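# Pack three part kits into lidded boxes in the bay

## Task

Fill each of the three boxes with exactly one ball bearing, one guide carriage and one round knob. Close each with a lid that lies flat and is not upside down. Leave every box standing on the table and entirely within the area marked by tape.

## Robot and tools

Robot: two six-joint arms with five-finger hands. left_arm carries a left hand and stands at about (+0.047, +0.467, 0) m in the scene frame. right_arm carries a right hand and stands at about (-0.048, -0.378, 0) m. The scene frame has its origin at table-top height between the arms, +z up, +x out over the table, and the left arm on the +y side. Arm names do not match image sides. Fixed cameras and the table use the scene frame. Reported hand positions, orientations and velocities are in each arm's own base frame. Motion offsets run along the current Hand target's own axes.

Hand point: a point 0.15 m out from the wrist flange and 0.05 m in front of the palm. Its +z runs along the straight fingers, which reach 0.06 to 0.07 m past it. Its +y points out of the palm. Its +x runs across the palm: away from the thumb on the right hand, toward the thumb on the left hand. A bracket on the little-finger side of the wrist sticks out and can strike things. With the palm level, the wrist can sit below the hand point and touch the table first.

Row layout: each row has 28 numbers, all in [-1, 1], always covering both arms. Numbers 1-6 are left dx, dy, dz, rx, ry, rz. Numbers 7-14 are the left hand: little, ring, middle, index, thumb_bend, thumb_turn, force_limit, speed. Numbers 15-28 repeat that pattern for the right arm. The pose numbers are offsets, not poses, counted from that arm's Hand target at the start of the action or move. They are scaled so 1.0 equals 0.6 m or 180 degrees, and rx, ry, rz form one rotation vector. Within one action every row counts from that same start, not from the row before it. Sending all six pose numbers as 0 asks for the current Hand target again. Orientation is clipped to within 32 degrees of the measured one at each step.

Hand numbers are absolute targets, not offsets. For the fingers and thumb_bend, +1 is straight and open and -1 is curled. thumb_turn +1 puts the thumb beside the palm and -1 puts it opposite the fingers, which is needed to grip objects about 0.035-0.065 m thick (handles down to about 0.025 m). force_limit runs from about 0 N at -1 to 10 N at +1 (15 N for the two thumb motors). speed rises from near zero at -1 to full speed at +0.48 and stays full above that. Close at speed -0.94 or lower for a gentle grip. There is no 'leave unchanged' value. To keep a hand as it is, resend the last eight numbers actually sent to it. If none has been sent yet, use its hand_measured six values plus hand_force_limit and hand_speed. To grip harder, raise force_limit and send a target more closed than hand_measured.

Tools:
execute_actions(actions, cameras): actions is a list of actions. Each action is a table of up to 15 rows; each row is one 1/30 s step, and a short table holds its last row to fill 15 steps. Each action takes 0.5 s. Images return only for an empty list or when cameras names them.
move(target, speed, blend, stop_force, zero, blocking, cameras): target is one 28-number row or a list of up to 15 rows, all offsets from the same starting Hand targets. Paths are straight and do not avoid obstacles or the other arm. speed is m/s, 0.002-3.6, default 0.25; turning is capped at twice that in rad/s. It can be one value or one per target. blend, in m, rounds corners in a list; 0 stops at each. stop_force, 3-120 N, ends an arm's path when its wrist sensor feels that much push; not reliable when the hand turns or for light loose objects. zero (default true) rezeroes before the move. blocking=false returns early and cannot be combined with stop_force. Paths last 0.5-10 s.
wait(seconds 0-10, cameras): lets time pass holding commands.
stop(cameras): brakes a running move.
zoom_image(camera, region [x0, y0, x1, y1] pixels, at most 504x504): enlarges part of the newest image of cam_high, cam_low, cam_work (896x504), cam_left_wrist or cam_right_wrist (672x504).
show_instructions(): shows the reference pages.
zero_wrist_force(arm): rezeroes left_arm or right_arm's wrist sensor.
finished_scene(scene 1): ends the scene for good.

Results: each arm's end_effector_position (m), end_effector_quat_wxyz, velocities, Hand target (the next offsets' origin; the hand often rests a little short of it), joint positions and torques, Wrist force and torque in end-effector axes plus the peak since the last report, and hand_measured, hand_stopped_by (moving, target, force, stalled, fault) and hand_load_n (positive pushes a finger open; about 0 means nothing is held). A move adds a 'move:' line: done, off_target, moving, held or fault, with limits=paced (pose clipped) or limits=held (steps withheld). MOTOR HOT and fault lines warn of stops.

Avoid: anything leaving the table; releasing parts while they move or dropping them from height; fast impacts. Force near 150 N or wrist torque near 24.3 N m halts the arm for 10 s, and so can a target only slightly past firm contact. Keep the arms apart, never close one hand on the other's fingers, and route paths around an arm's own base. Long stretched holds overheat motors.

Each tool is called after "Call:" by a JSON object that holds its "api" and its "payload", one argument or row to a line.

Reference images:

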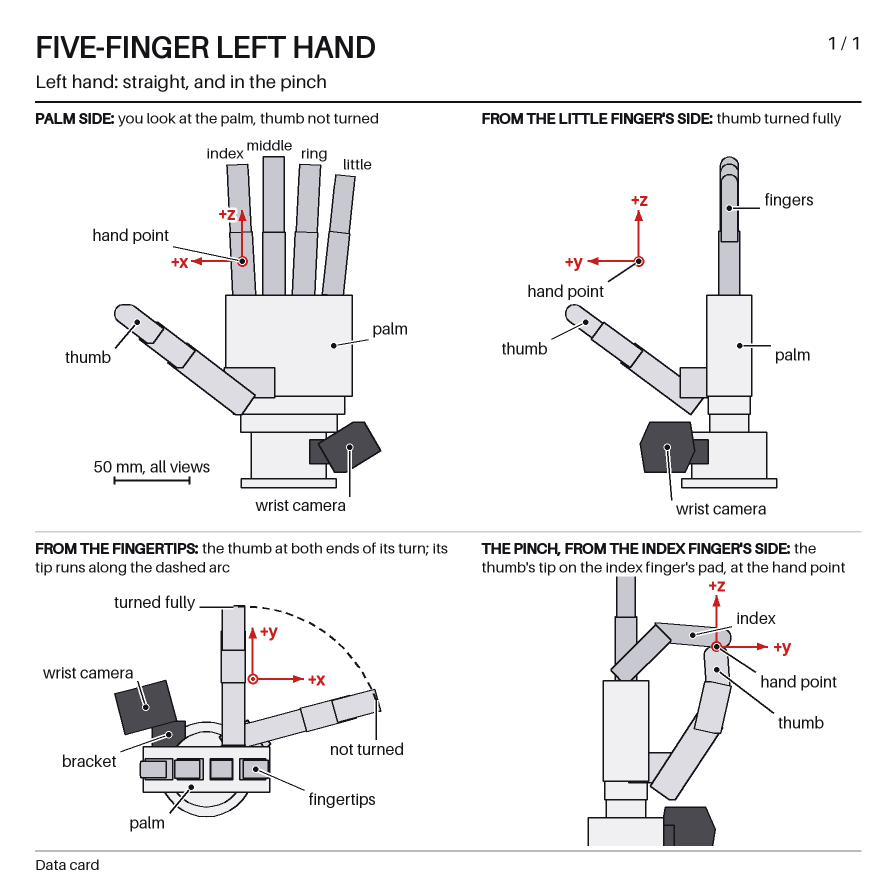

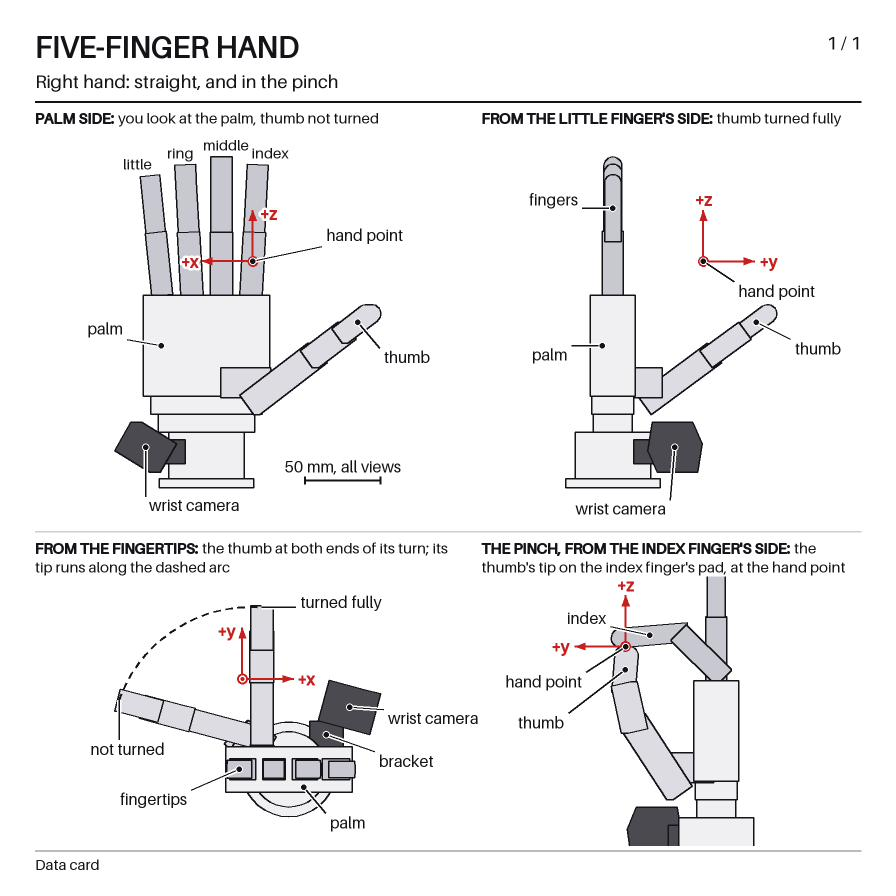

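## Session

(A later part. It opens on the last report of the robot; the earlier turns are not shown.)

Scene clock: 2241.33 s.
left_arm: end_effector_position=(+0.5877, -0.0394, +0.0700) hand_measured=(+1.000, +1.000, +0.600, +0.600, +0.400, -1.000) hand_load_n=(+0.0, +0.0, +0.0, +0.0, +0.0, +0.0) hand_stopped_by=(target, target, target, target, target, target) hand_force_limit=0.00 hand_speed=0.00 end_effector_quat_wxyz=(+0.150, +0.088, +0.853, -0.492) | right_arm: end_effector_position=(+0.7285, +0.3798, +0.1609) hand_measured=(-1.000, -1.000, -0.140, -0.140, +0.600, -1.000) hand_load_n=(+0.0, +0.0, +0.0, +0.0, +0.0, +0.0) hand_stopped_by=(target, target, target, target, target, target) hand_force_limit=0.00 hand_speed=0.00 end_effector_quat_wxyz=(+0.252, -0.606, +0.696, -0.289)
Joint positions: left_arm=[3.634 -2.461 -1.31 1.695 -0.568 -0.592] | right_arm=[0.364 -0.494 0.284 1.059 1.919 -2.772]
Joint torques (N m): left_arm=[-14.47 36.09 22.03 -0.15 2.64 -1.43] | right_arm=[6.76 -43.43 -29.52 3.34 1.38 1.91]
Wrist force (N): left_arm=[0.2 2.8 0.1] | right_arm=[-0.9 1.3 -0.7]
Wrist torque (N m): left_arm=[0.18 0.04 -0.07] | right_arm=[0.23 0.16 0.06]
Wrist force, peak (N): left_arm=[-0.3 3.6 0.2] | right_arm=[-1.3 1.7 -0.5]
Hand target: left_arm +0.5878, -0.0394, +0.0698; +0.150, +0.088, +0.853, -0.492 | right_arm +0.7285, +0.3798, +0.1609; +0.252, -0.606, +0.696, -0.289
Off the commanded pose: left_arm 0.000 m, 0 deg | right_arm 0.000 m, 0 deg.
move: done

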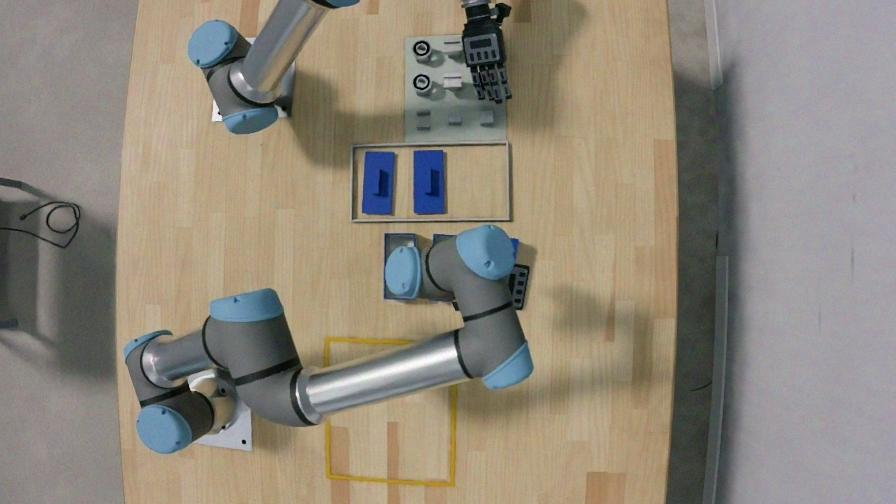

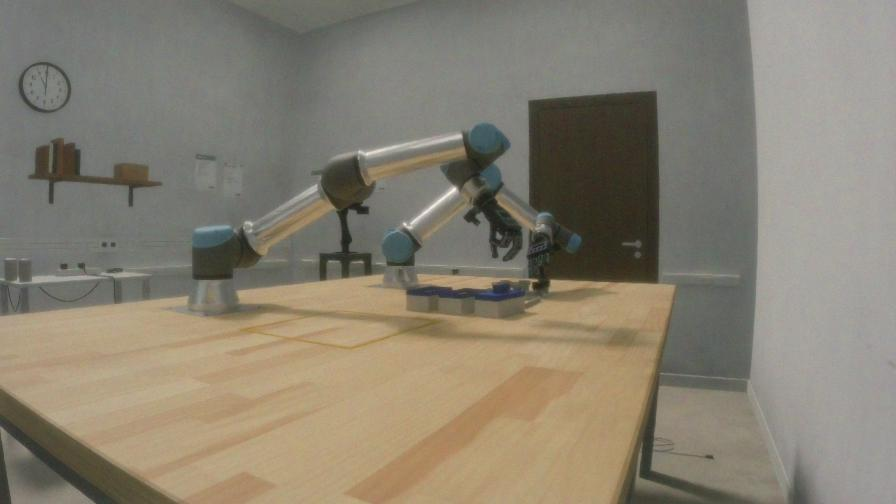

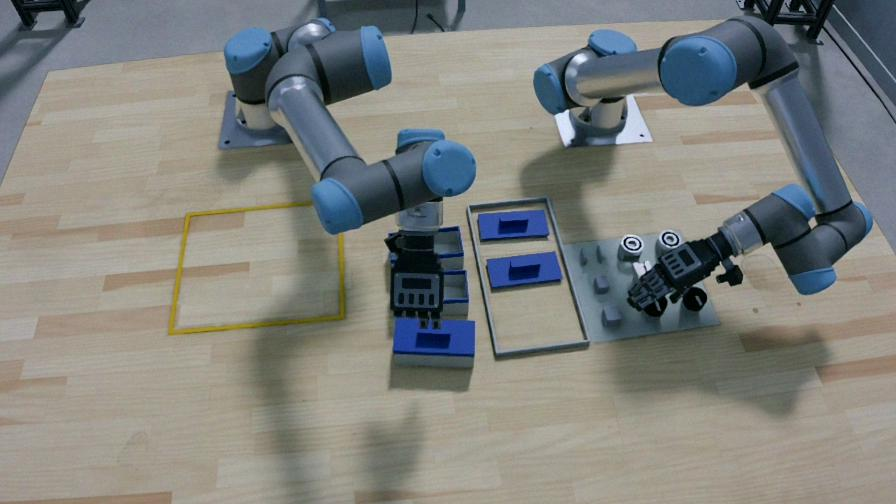

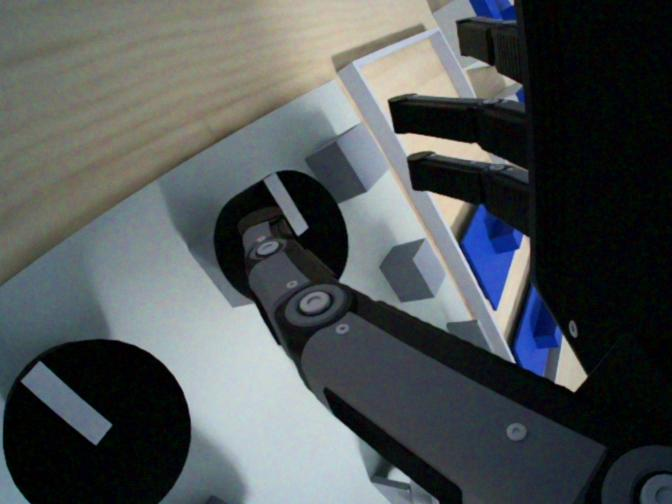

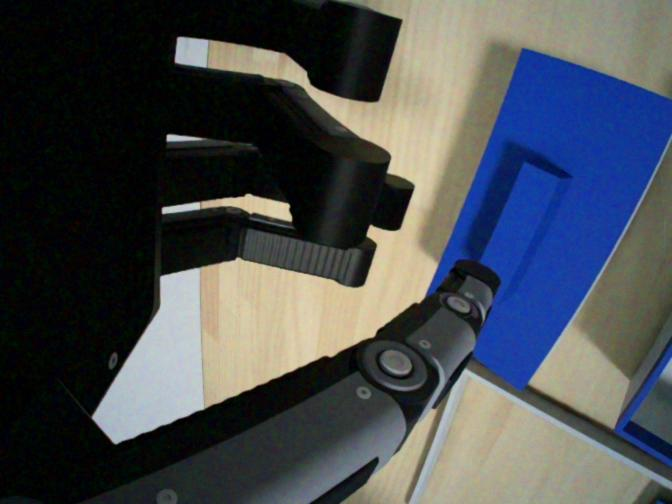

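Call:
{"api": "zoom_image", "payload": {
  "camera": "cam_high",
  "region": [450, 60, 530, 120]
}}

Call:
{"api": "zoom_image", "payload": {
  "camera": "cam_work",
  "region": [380, 290, 490, 370]
}}

Call:
{"api": "zoom_image", "payload": {
  "camera": "cam_high",
  "region": [420, 220, 540, 320]
}}

Call:
{"api": "zoom_image", "payload": {
  "camera": "cam_low",
  "region": [440, 200, 570, 320]
}}

Scaled by 6.300 from the camera's 896x504 image, which has a finer 1280x720 frame.

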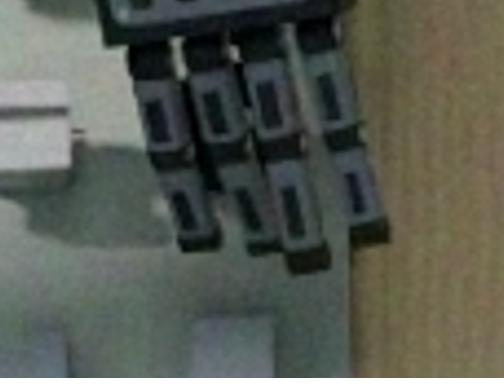

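Scaled by 4.582 from the camera's 896x504 image, which has a finer 1280x720 frame.

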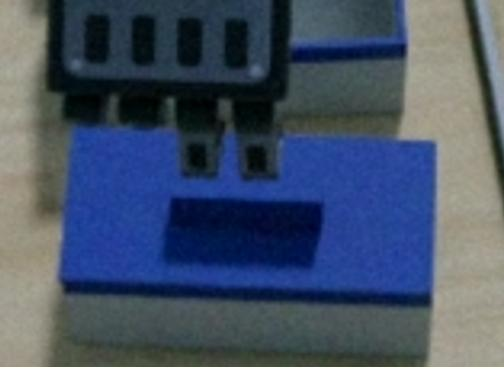

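Scaled by 4.200 from the camera's 896x504 image, which has a finer 1280x720 frame.

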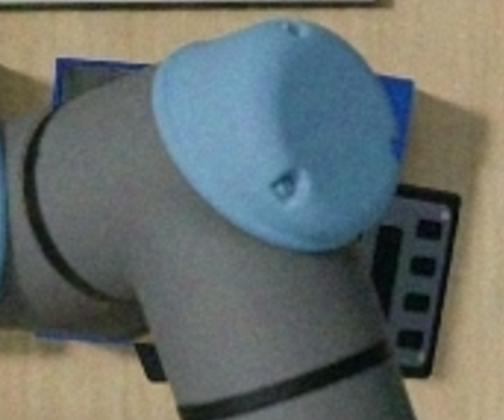

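Scaled by 3.877 from the camera's 896x504 image, which has a finer 1280x720 frame.

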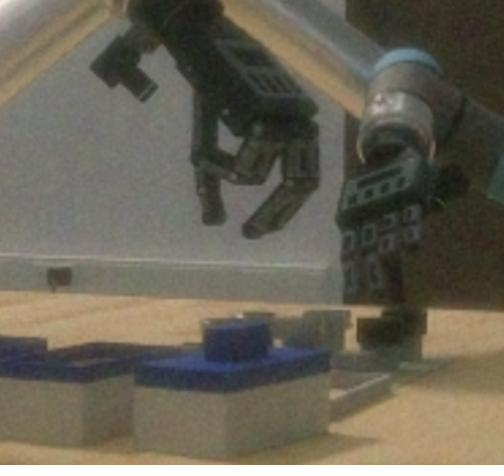

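Call:
{"api": "move", "payload": {
  "target": [0.0221,0.0298,0.0209,0,0,0,1,1,0.6,0.6,0.4,-1,0,0,-0.0066,0.0583,0.057,0,0,0,-1,-1,-0.14,-0.14,0.6,-1,0,0],
  "speed": 0.06,
  "stop_force": 5,
  "cameras": ["all"]
}}

Call:
{"api": "zoom_image", "payload": {
  "camera": "cam_work",
  "region": [380, 290, 490, 370]
}}

Call:
{"api": "zoom_image", "payload": {
  "camera": "cam_left_wrist",
  "region": [150, 80, 450, 330]
}}

Call:
{"api": "zoom_image", "payload": {
  "camera": "cam_low",
  "region": [440, 220, 570, 320]
}}

Scene clock: 2294.23 s.
left_arm: end_effector_position=(+0.5828, -0.0413, +0.0449) hand_measured=(+1.000, +1.000, +0.600, +0.600, +0.400, -1.000) hand_load_n=(+0.0, +0.0, -0.5, +0.0, +0.0, +0.0) hand_stopped_by=(target, target, target, target, target, target) hand_force_limit=0.00 hand_speed=0.00 end_effector_quat_wxyz=(+0.150, +0.088, +0.853, -0.492) | right_arm: end_effector_position=(+0.7286, +0.3838, +0.1120) hand_measured=(-1.000, -1.000, -0.140, -0.140, +0.600, -1.000) hand_load_n=(+0.0, +0.0, +0.5, +0.0, +0.0, +0.0) hand_stopped_by=(target, target, target, target, target, target) hand_force_limit=0.00 hand_speed=0.00 end_effector_quat_wxyz=(+0.252, -0.606, +0.696, -0.289)
Joint positions: left_arm=[3.635 -2.488 -1.336 1.746 -0.568 -0.59] | right_arm=[0.369 -0.521 0.463 0.908 1.922 -2.768]
Joint torques (N m): left_arm=[13.12 36.58 2.87 -0.82 -0.22 0.87] | right_arm=[6.87 -70.23 -11.35 -1.74 -0.42 0.07]
Wrist force (N): left_arm=[0.1 2.6 -0.2] | right_arm=[-1.1 1.4 -0.5]
Wrist torque (N m): left_arm=[0.16 0.02 -0.22] | right_arm=[0.23 0.16 -0.03]
Wrist force, peak (N): left_arm=[0.1 3.2 0.1] | right_arm=[-1.0 1.8 -0.6]
Hand target: left_arm +0.5828, -0.0413, +0.0449; +0.150, +0.088, +0.853, -0.492 | right_arm +0.7286, +0.3838, +0.1119; +0.252, -0.606, +0.696, -0.289
Off the commanded pose: left_arm 0.000 m, 0 deg | right_arm 0.000 m, 0 deg.
move: done

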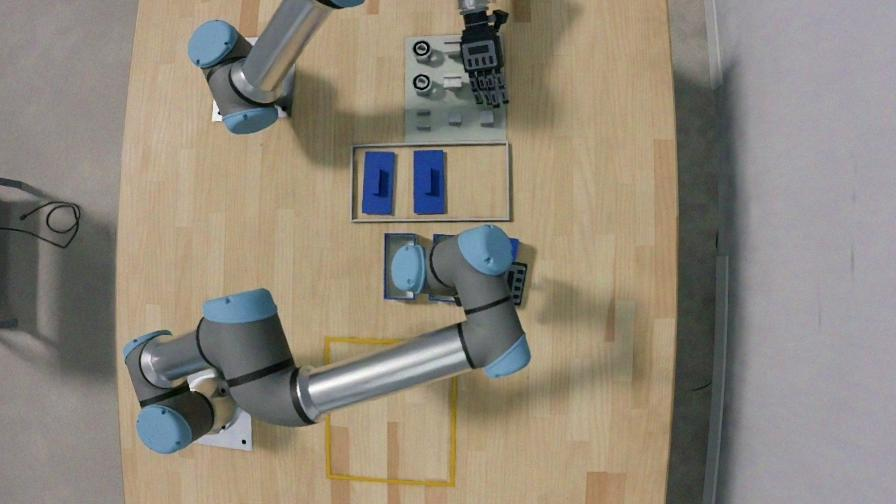

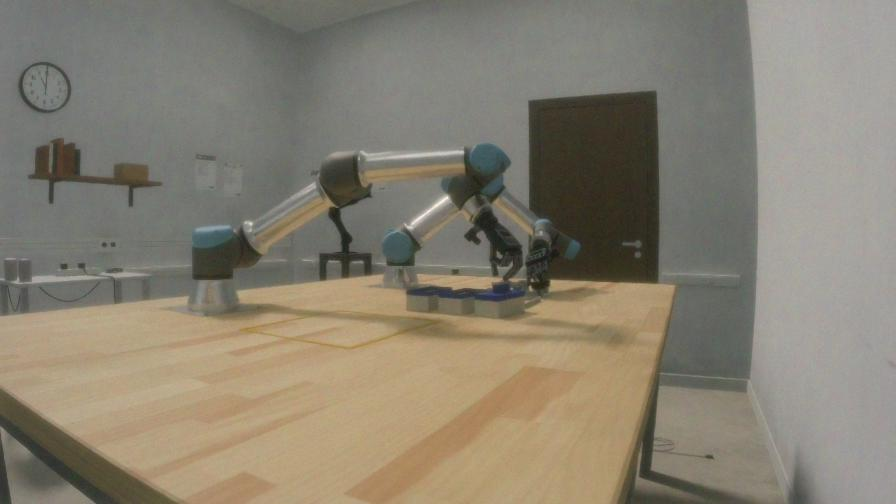

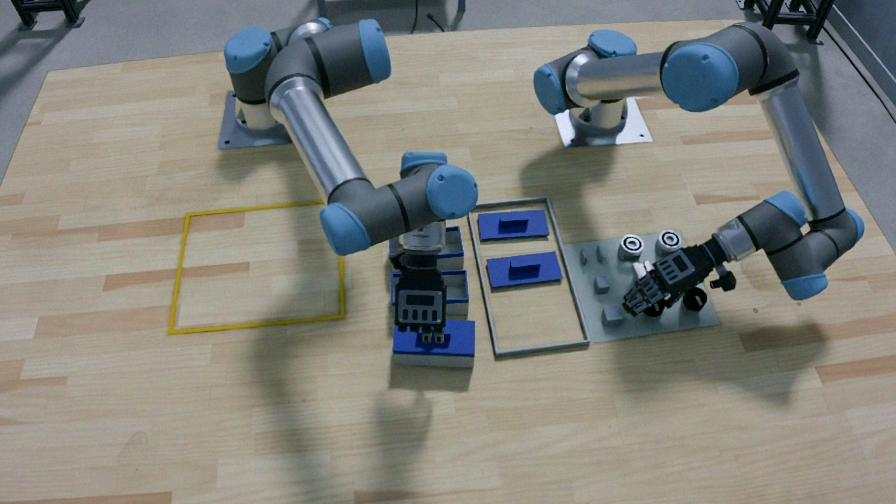

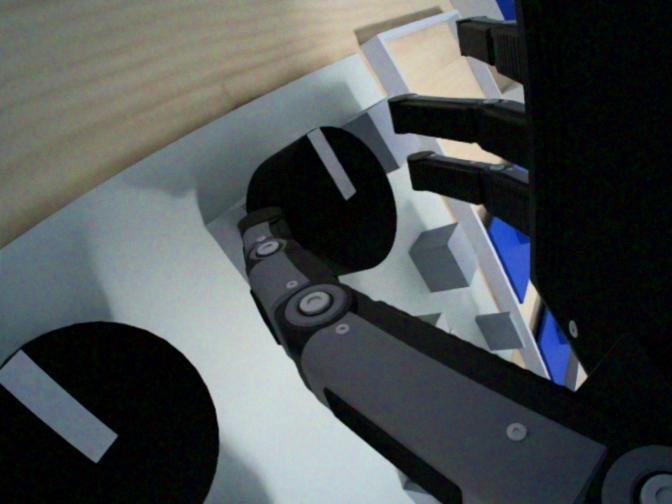

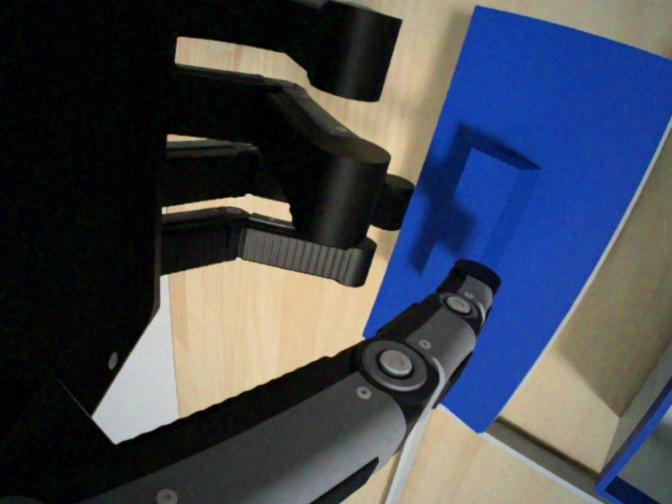

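Scaled by 4.582 from the camera's 896x504 image, which has a finer 1280x720 frame.

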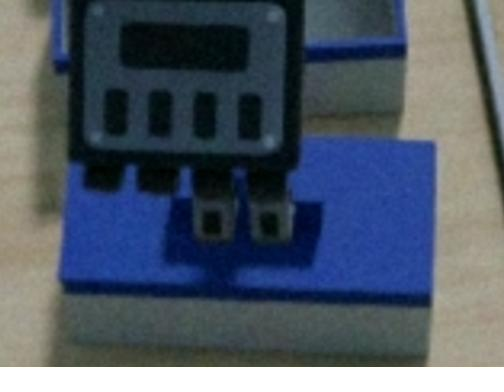

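Scaled by 1.680 from the camera's 672x504 image, which has a finer 960x720 frame.

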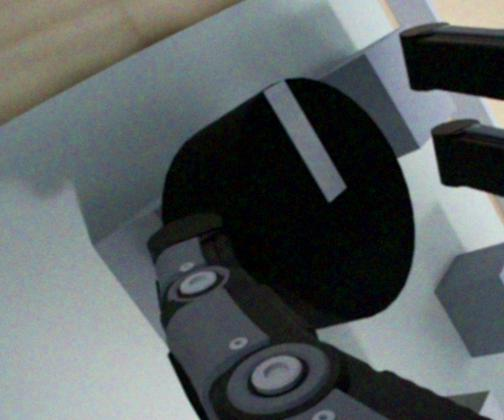

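Scaled by 3.877 from the camera's 896x504 image, which has a finer 1280x720 frame.

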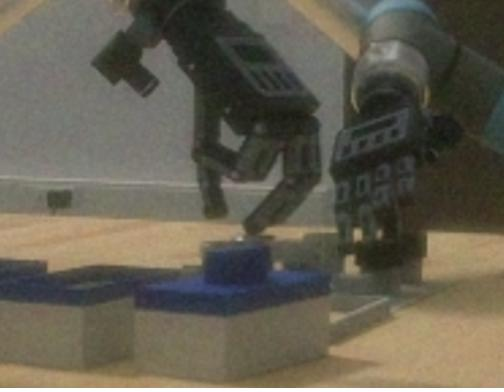

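Call:
{"api": "zoom_image", "payload": {
  "camera": "cam_low",
  "region": [480, 260, 530, 300]
}}

Call:
{"api": "zoom_image", "payload": {
  "camera": "cam_work",
  "region": [410, 320, 460, 360]
}}

Scaled by 10.080 from the camera's 896x504 image, which has a finer 1280x720 frame.

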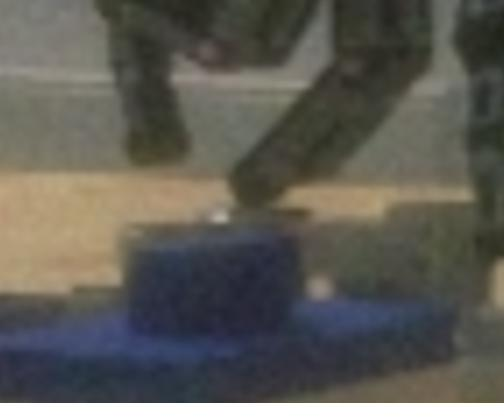

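Scaled by 10.080 from the camera's 896x504 image, which has a finer 1280x720 frame.

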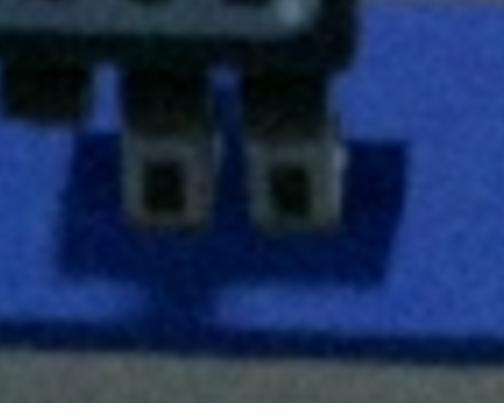

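Call:
{"api": "move", "payload": {
  "target": [0,0,0,0,0,0,1,1,0,0,0.4,-1,-0.4,-0.88,0,0.03605,0.03605,0,0,0,-1,-1,-0.14,-0.14,0.6,-1,0,0],
  "speed": 0.03,
  "stop_force": 4,
  "cameras": ["all"]
}}

Call:
{"api": "zoom_image", "payload": {
  "camera": "cam_low",
  "region": [480, 260, 530, 300]
}}

Call:
{"api": "zoom_image", "payload": {
  "camera": "cam_right_wrist",
  "region": [300, 80, 600, 380]
}}

Scene clock: 2353.90 s.
left_arm: end_effector_position=(+0.5828, -0.0413, +0.0449) hand_measured=(+1.000, +1.000, +0.222, +0.212, +0.402, -1.000) hand_load_n=(+0.0, +0.0, +1.5, +5.0, +3.5, -1.0) hand_stopped_by=(target, target, force, force, target, target) hand_force_limit=-0.40 hand_speed=-0.88 end_effector_quat_wxyz=(+0.150, +0.088, +0.853, -0.492) | right_arm: end_effector_position=(+0.7286, +0.3838, +0.0814) hand_measured=(-1.000, -1.000, -0.140, -0.140, +0.600, -1.000) hand_load_n=(+0.0, +0.0, +0.0, +0.0, +0.0, +0.0) hand_stopped_by=(target, target, target, target, target, target) hand_force_limit=0.00 hand_speed=0.00 end_effector_quat_wxyz=(+0.252, -0.606, +0.696, -0.289)
Joint positions: left_arm=[3.635 -2.488 -1.336 1.746 -0.568 -0.59] | right_arm=[0.369 -0.524 0.546 0.828 1.922 -2.768]
Joint torques (N m): left_arm=[12.73 37.85 2.95 -0.71 -0.28 -0.8] | right_arm=[-3.18 -45.18 -11.5 -1.7 -0.72 -0.57]
Wrist force (N): left_arm=[-0.7 -1.1 -1.1] | right_arm=[-0.8 1.5 -0.7]
Wrist torque (N m): left_arm=[0.12 0.03 -0.17] | right_arm=[0.24 0.16 -0.02]
Wrist force, peak (N): left_arm=[0.0 3.3 -0.1] | right_arm=[-1.2 1.8 -0.6]
Hand target: left_arm +0.5828, -0.0413, +0.0449; +0.150, +0.088, +0.853, -0.492 | right_arm +0.7286, +0.3838, +0.0814; +0.252, -0.606, +0.696, -0.289
Off the commanded pose: left_arm 0.000 m, 0 deg | right_arm 0.000 m, 0 deg.
move: done

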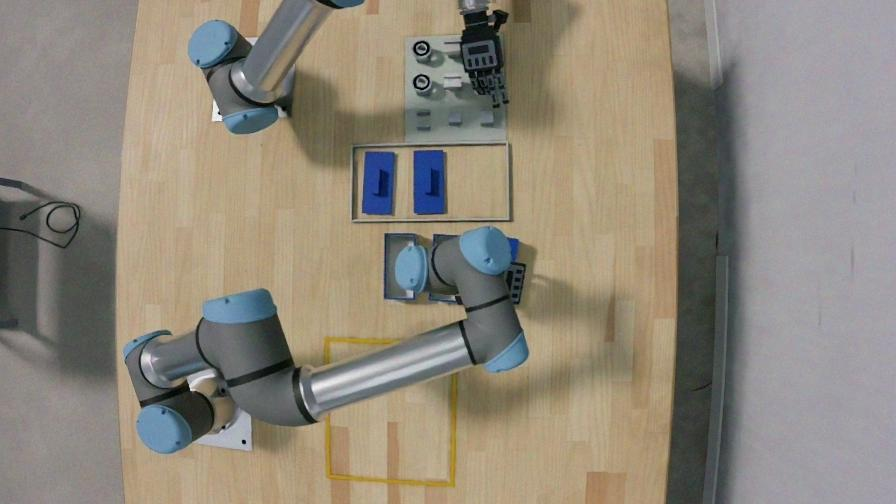

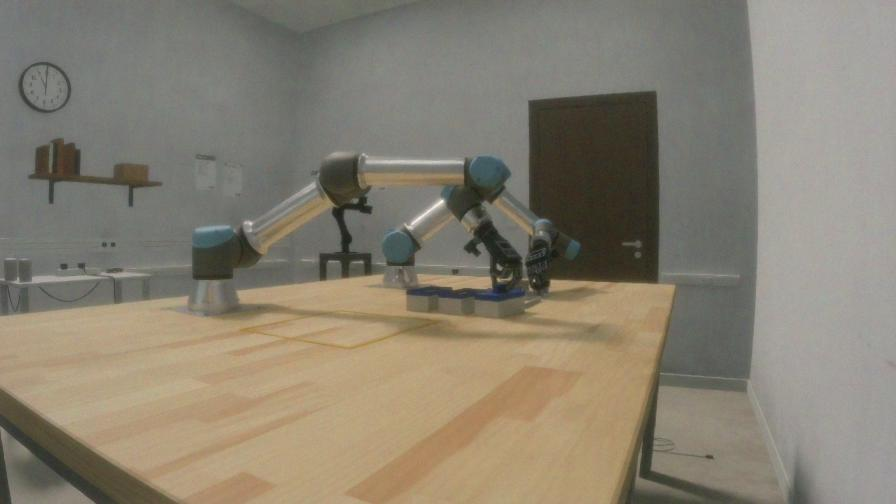

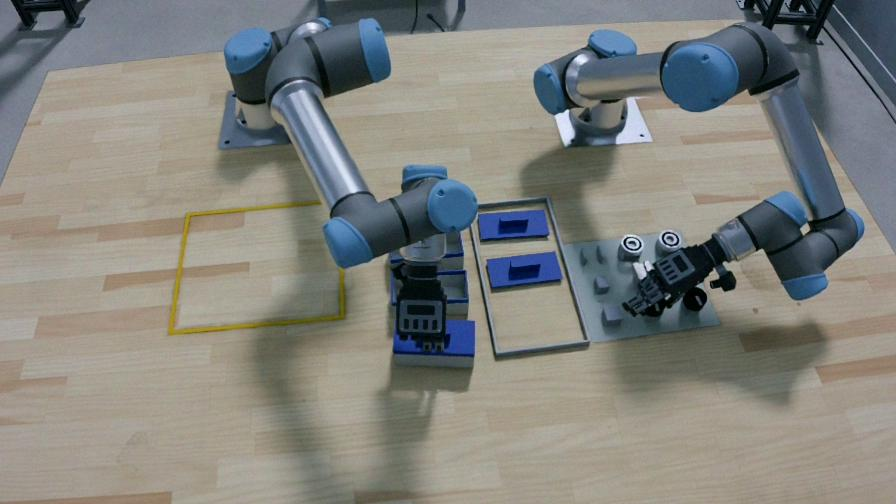

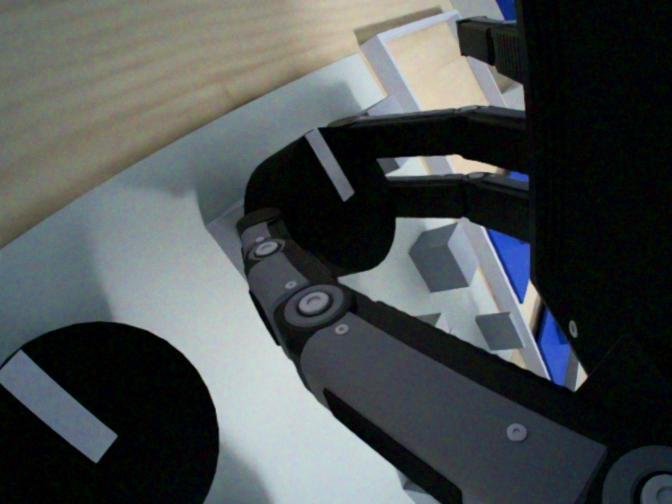

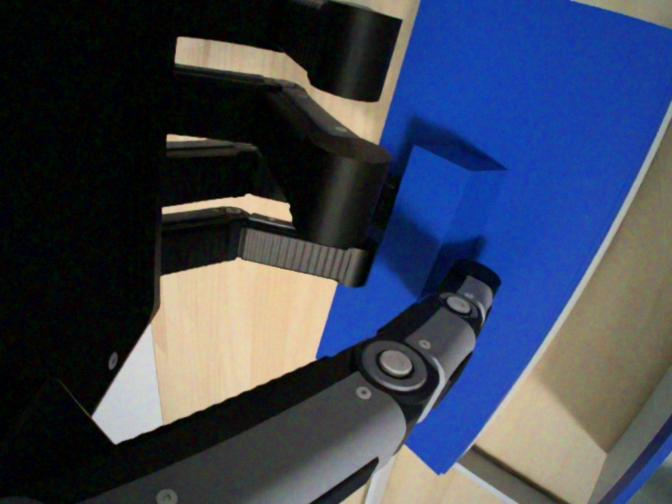

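Scaled by 10.080 from the camera's 896x504 image, which has a finer 1280x720 frame.

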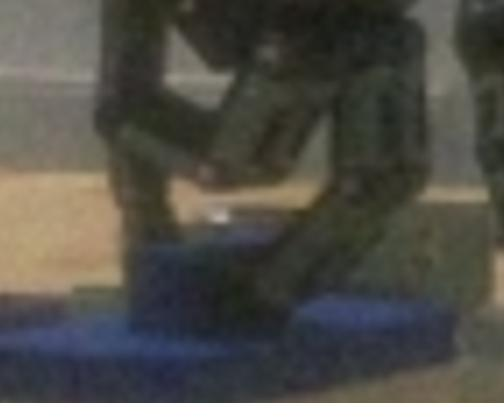

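Scaled by 1.680 from the camera's 672x504 image, which has a finer 960x720 frame.

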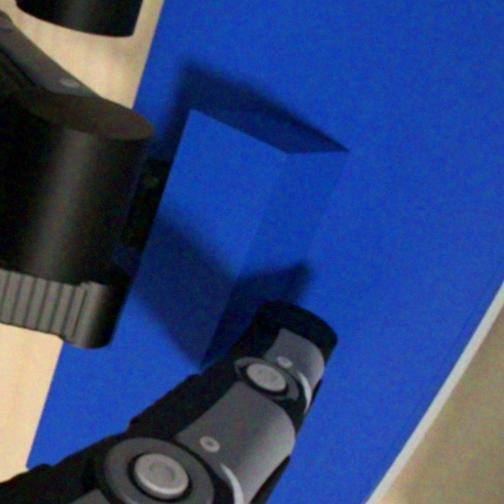

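Call:
{"api": "move", "payload": {
  "target": [
    [0,0,0,0,0,0,1,1,0,0,0.4,-1,-0.4,-0.88,0,0,0,0,0,0,-1,-1,-0.6,-0.6,0.44,-1,-0.2,-0.88],
    [-0.0513,-0.1221,-0.0705,0,0,0,1,1,0,0,0.4,-1,-0.4,-0.88,0,0,0,0,0,0,-1,-1,-0.6,-0.6,0.44,-1,-0.2,-0.88]
  ],
  "speed": [0.05,0.1],
  "cameras": ["cam_right_wrist","cam_low"]
}}

Call:
{"api": "zoom_image", "payload": {
  "camera": "cam_low",
  "region": [480, 260, 530, 300]
}}

Scene clock: 2389.23 s.
left_arm: end_effector_position=(+0.5828, -0.0415, +0.1347) hand_measured=(+1.000, +1.000, +0.222, +0.212, +0.402, -1.000) hand_load_n=(+0.0, +0.0, +1.0, +4.0, +4.5, +0.0) hand_stopped_by=(target, target, force, force, target, target) hand_force_limit=-0.40 hand_speed=-0.88 end_effector_quat_wxyz=(+0.150, +0.088, +0.853, -0.492) | right_arm: end_effector_position=(+0.7286, +0.3838, +0.0814) hand_measured=(-1.000, -1.000, -0.238, -0.306, +0.548, -1.000) hand_load_n=(+0.0, +0.0, +5.5, +5.0, +7.0, +0.0) hand_stopped_by=(target, target, force, force, force, target) hand_force_limit=-0.20 hand_speed=-0.88 end_effector_quat_wxyz=(+0.252, -0.606, +0.696, -0.289)
Joint positions: left_arm=[3.635 -2.364 -1.305 1.591 -0.568 -0.59] | right_arm=[0.369 -0.524 0.546 0.828 1.922 -2.768]
Joint torques (N m): left_arm=[10.19 63.03 24.59 -5.31 -0.23 1.53] | right_arm=[-3.02 -46.39 -13.99 -0.07 -0.67 -0.62]
Wrist force (N): left_arm=[0.4 3.5 0.3] | right_arm=[-1.4 0.9 -1.5]
Wrist torque (N m): left_arm=[0.24 0.01 -0.20] | right_arm=[0.17 0.22 -0.03]
Wrist force, peak (N): left_arm=[0.4 3.8 0.4] | right_arm=[-1.5 1.2 -1.8]
Hand target: left_arm +0.5828, -0.0414, +0.1349; +0.150, +0.088, +0.853, -0.492 | right_arm +0.7286, +0.3838, +0.0814; +0.252, -0.606, +0.696, -0.289
Off the commanded pose: left_arm 0.000 m, 0 deg | right_arm 0.000 m, 0 deg.
move: done
Images, in order (width x height): cam_low 896x504, cam_right_wrist 672x504.

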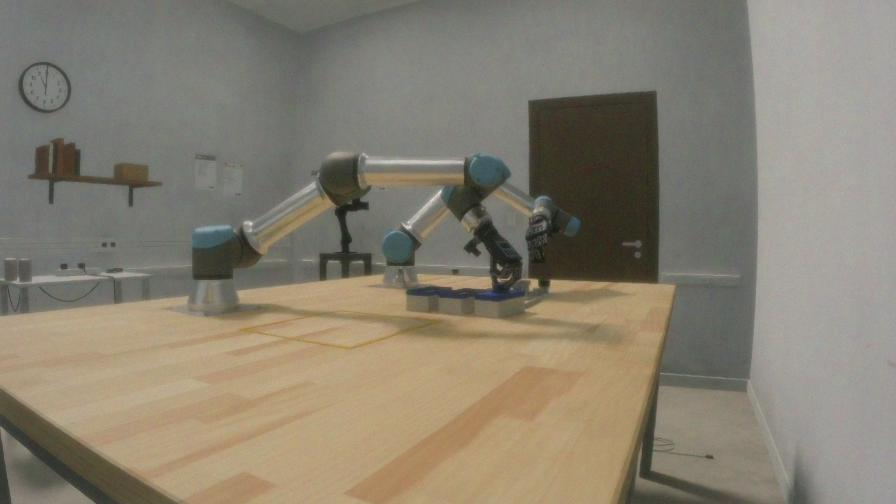

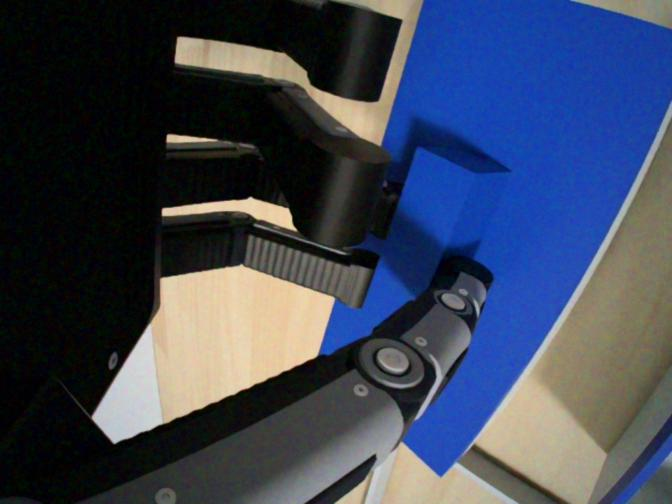

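Scaled by 10.080 from the camera's 896x504 image, which has a finer 1280x720 frame.

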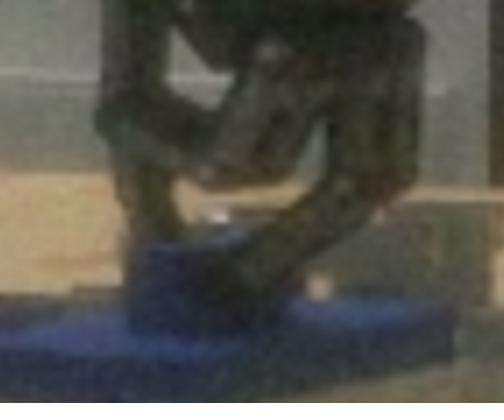

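Call:
{"api": "move", "payload": {
  "target": [
    [0,0,0,0,0,0,1,1,0,0,0.4,-1,-0.4,-0.88,0.2664,-0.0272,0.0272,0,0,0,-1,-1,-0.6,-0.6,0.44,-1,-0.2,-0.88],
    [0,0,0,0,0,0,1,1,0,0,0.4,-1,-0.4,-0.88,0.5075,0.1265,-0.1265,0,-0.0354,-0.0354,-1,-1,-0.6,-0.6,0.44,-1,-0.2,-0.88]
  ],
  "speed": [0.08,0.08],
  "blend": [0.02,0],
  "cameras": ["all"]
}}

Call:
{"api": "zoom_image", "payload": {
  "camera": "cam_low",
  "region": [340, 240, 560, 360]
}}

Call:
{"api": "zoom_image", "payload": {
  "camera": "cam_work",
  "region": [170, 180, 500, 370]
}}

Scene clock: 2407.37 s.
left_arm: end_effector_position=(+0.5828, -0.0414, +0.1349) hand_measured=(+1.000, +1.000, +0.222, +0.212, +0.402, -1.000) hand_load_n=(+0.0, +0.0, +1.0, +4.0, +4.5, +0.0) hand_stopped_by=(target, target, force, force, target, target) hand_force_limit=-0.40 hand_speed=-0.88 end_effector_quat_wxyz=(+0.150, +0.088, +0.853, -0.492) | right_arm: end_effector_position=(+0.5806, +0.0970, +0.0810) hand_measured=(-1.000, -1.000, -0.238, -0.306, +0.548, -1.000) hand_load_n=(+0.0, +0.0, +5.0, +4.5, +7.0, +0.5) hand_stopped_by=(target, target, force, force, force, target) hand_force_limit=-0.20 hand_speed=-0.88 end_effector_quat_wxyz=(-0.274, +0.659, -0.647, +0.269)
Joint positions: left_arm=[3.635 -2.364 -1.305 1.59 -0.568 -0.59] | right_arm=[-0.159 -1.193 1.69 0.294 1.445 -3.268]
Joint torques (N m): left_arm=[12.97 61.86 25.26 -4.65 -0.18 1.25] | right_arm=[-6.57 -46.57 -10.21 -1.63 -0.94 -2.57]
Wrist force (N): left_arm=[0.1 3.4 0.3] | right_arm=[-2.2 0.9 0.0]
Wrist torque (N m): left_arm=[0.22 0.07 -0.22] | right_arm=[0.20 0.22 0.00]
Wrist force, peak (N): left_arm=[0.2 3.9 0.3] | right_arm=[-3.5 1.1 -1.6]
Hand target: left_arm +0.5828, -0.0414, +0.1349; +0.150, +0.088, +0.853, -0.492 | right_arm +0.5805, +0.0969, +0.0810; -0.274, +0.659, -0.647, +0.269
Off the commanded pose: left_arm 0.000 m, 0 deg | right_arm 0.000 m, 0 deg.
move: done

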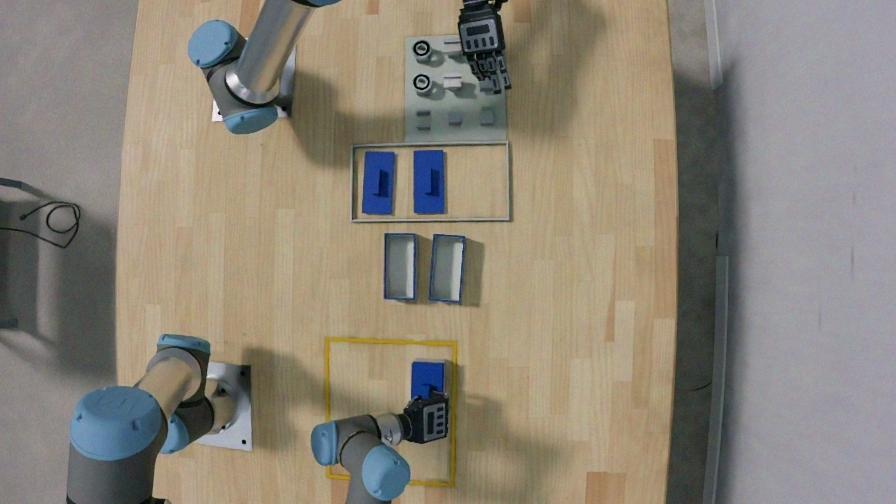

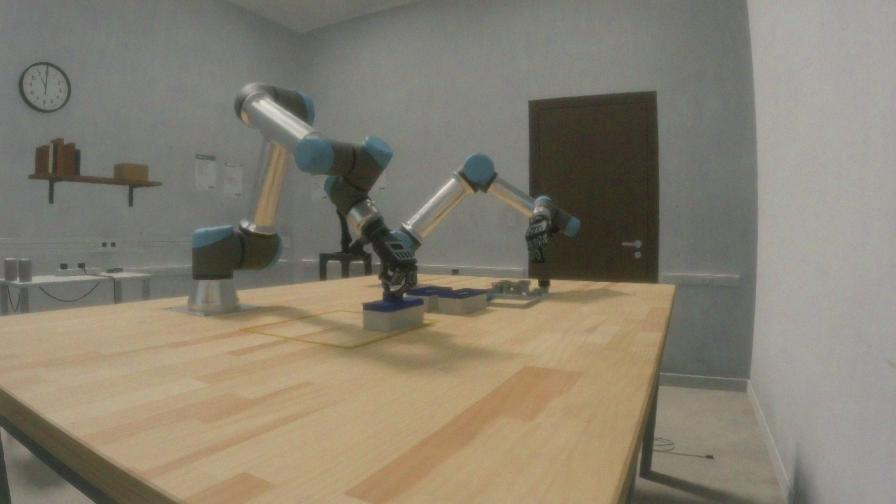

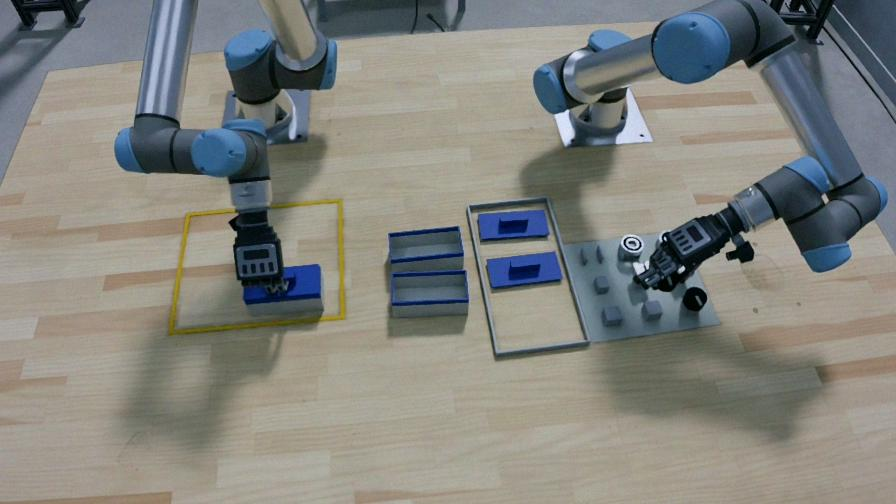

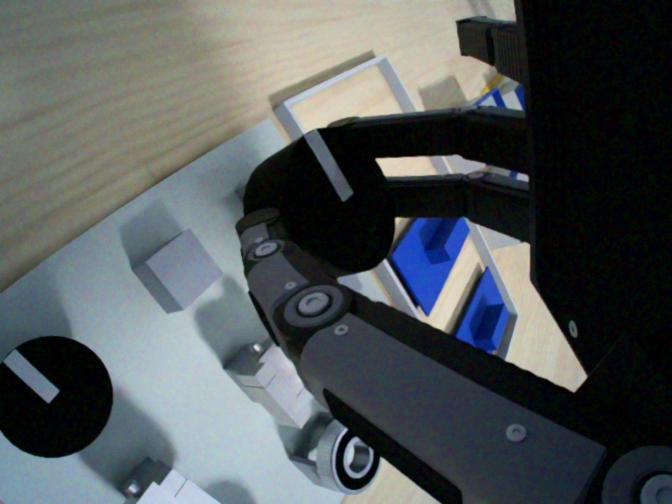

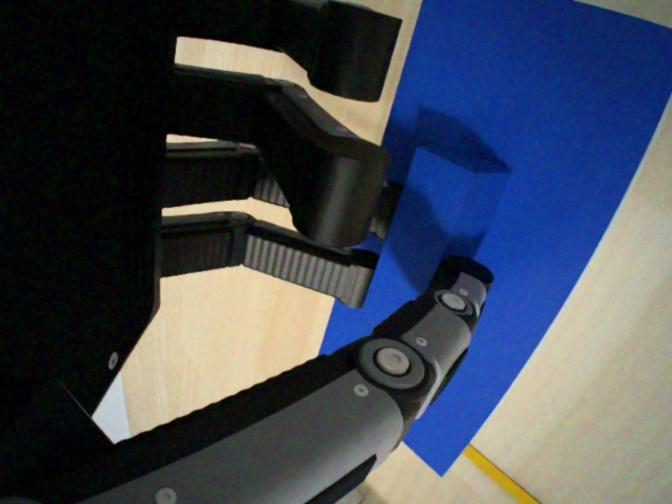

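Scaled by 2.291 from the camera's 896x504 image, which has a finer 1280x720 frame.

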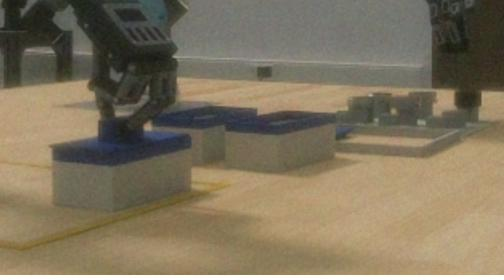

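Scaled by 1.527 from the camera's 896x504 image, which has a finer 1280x720 frame.

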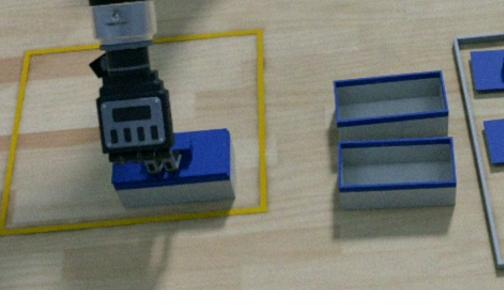

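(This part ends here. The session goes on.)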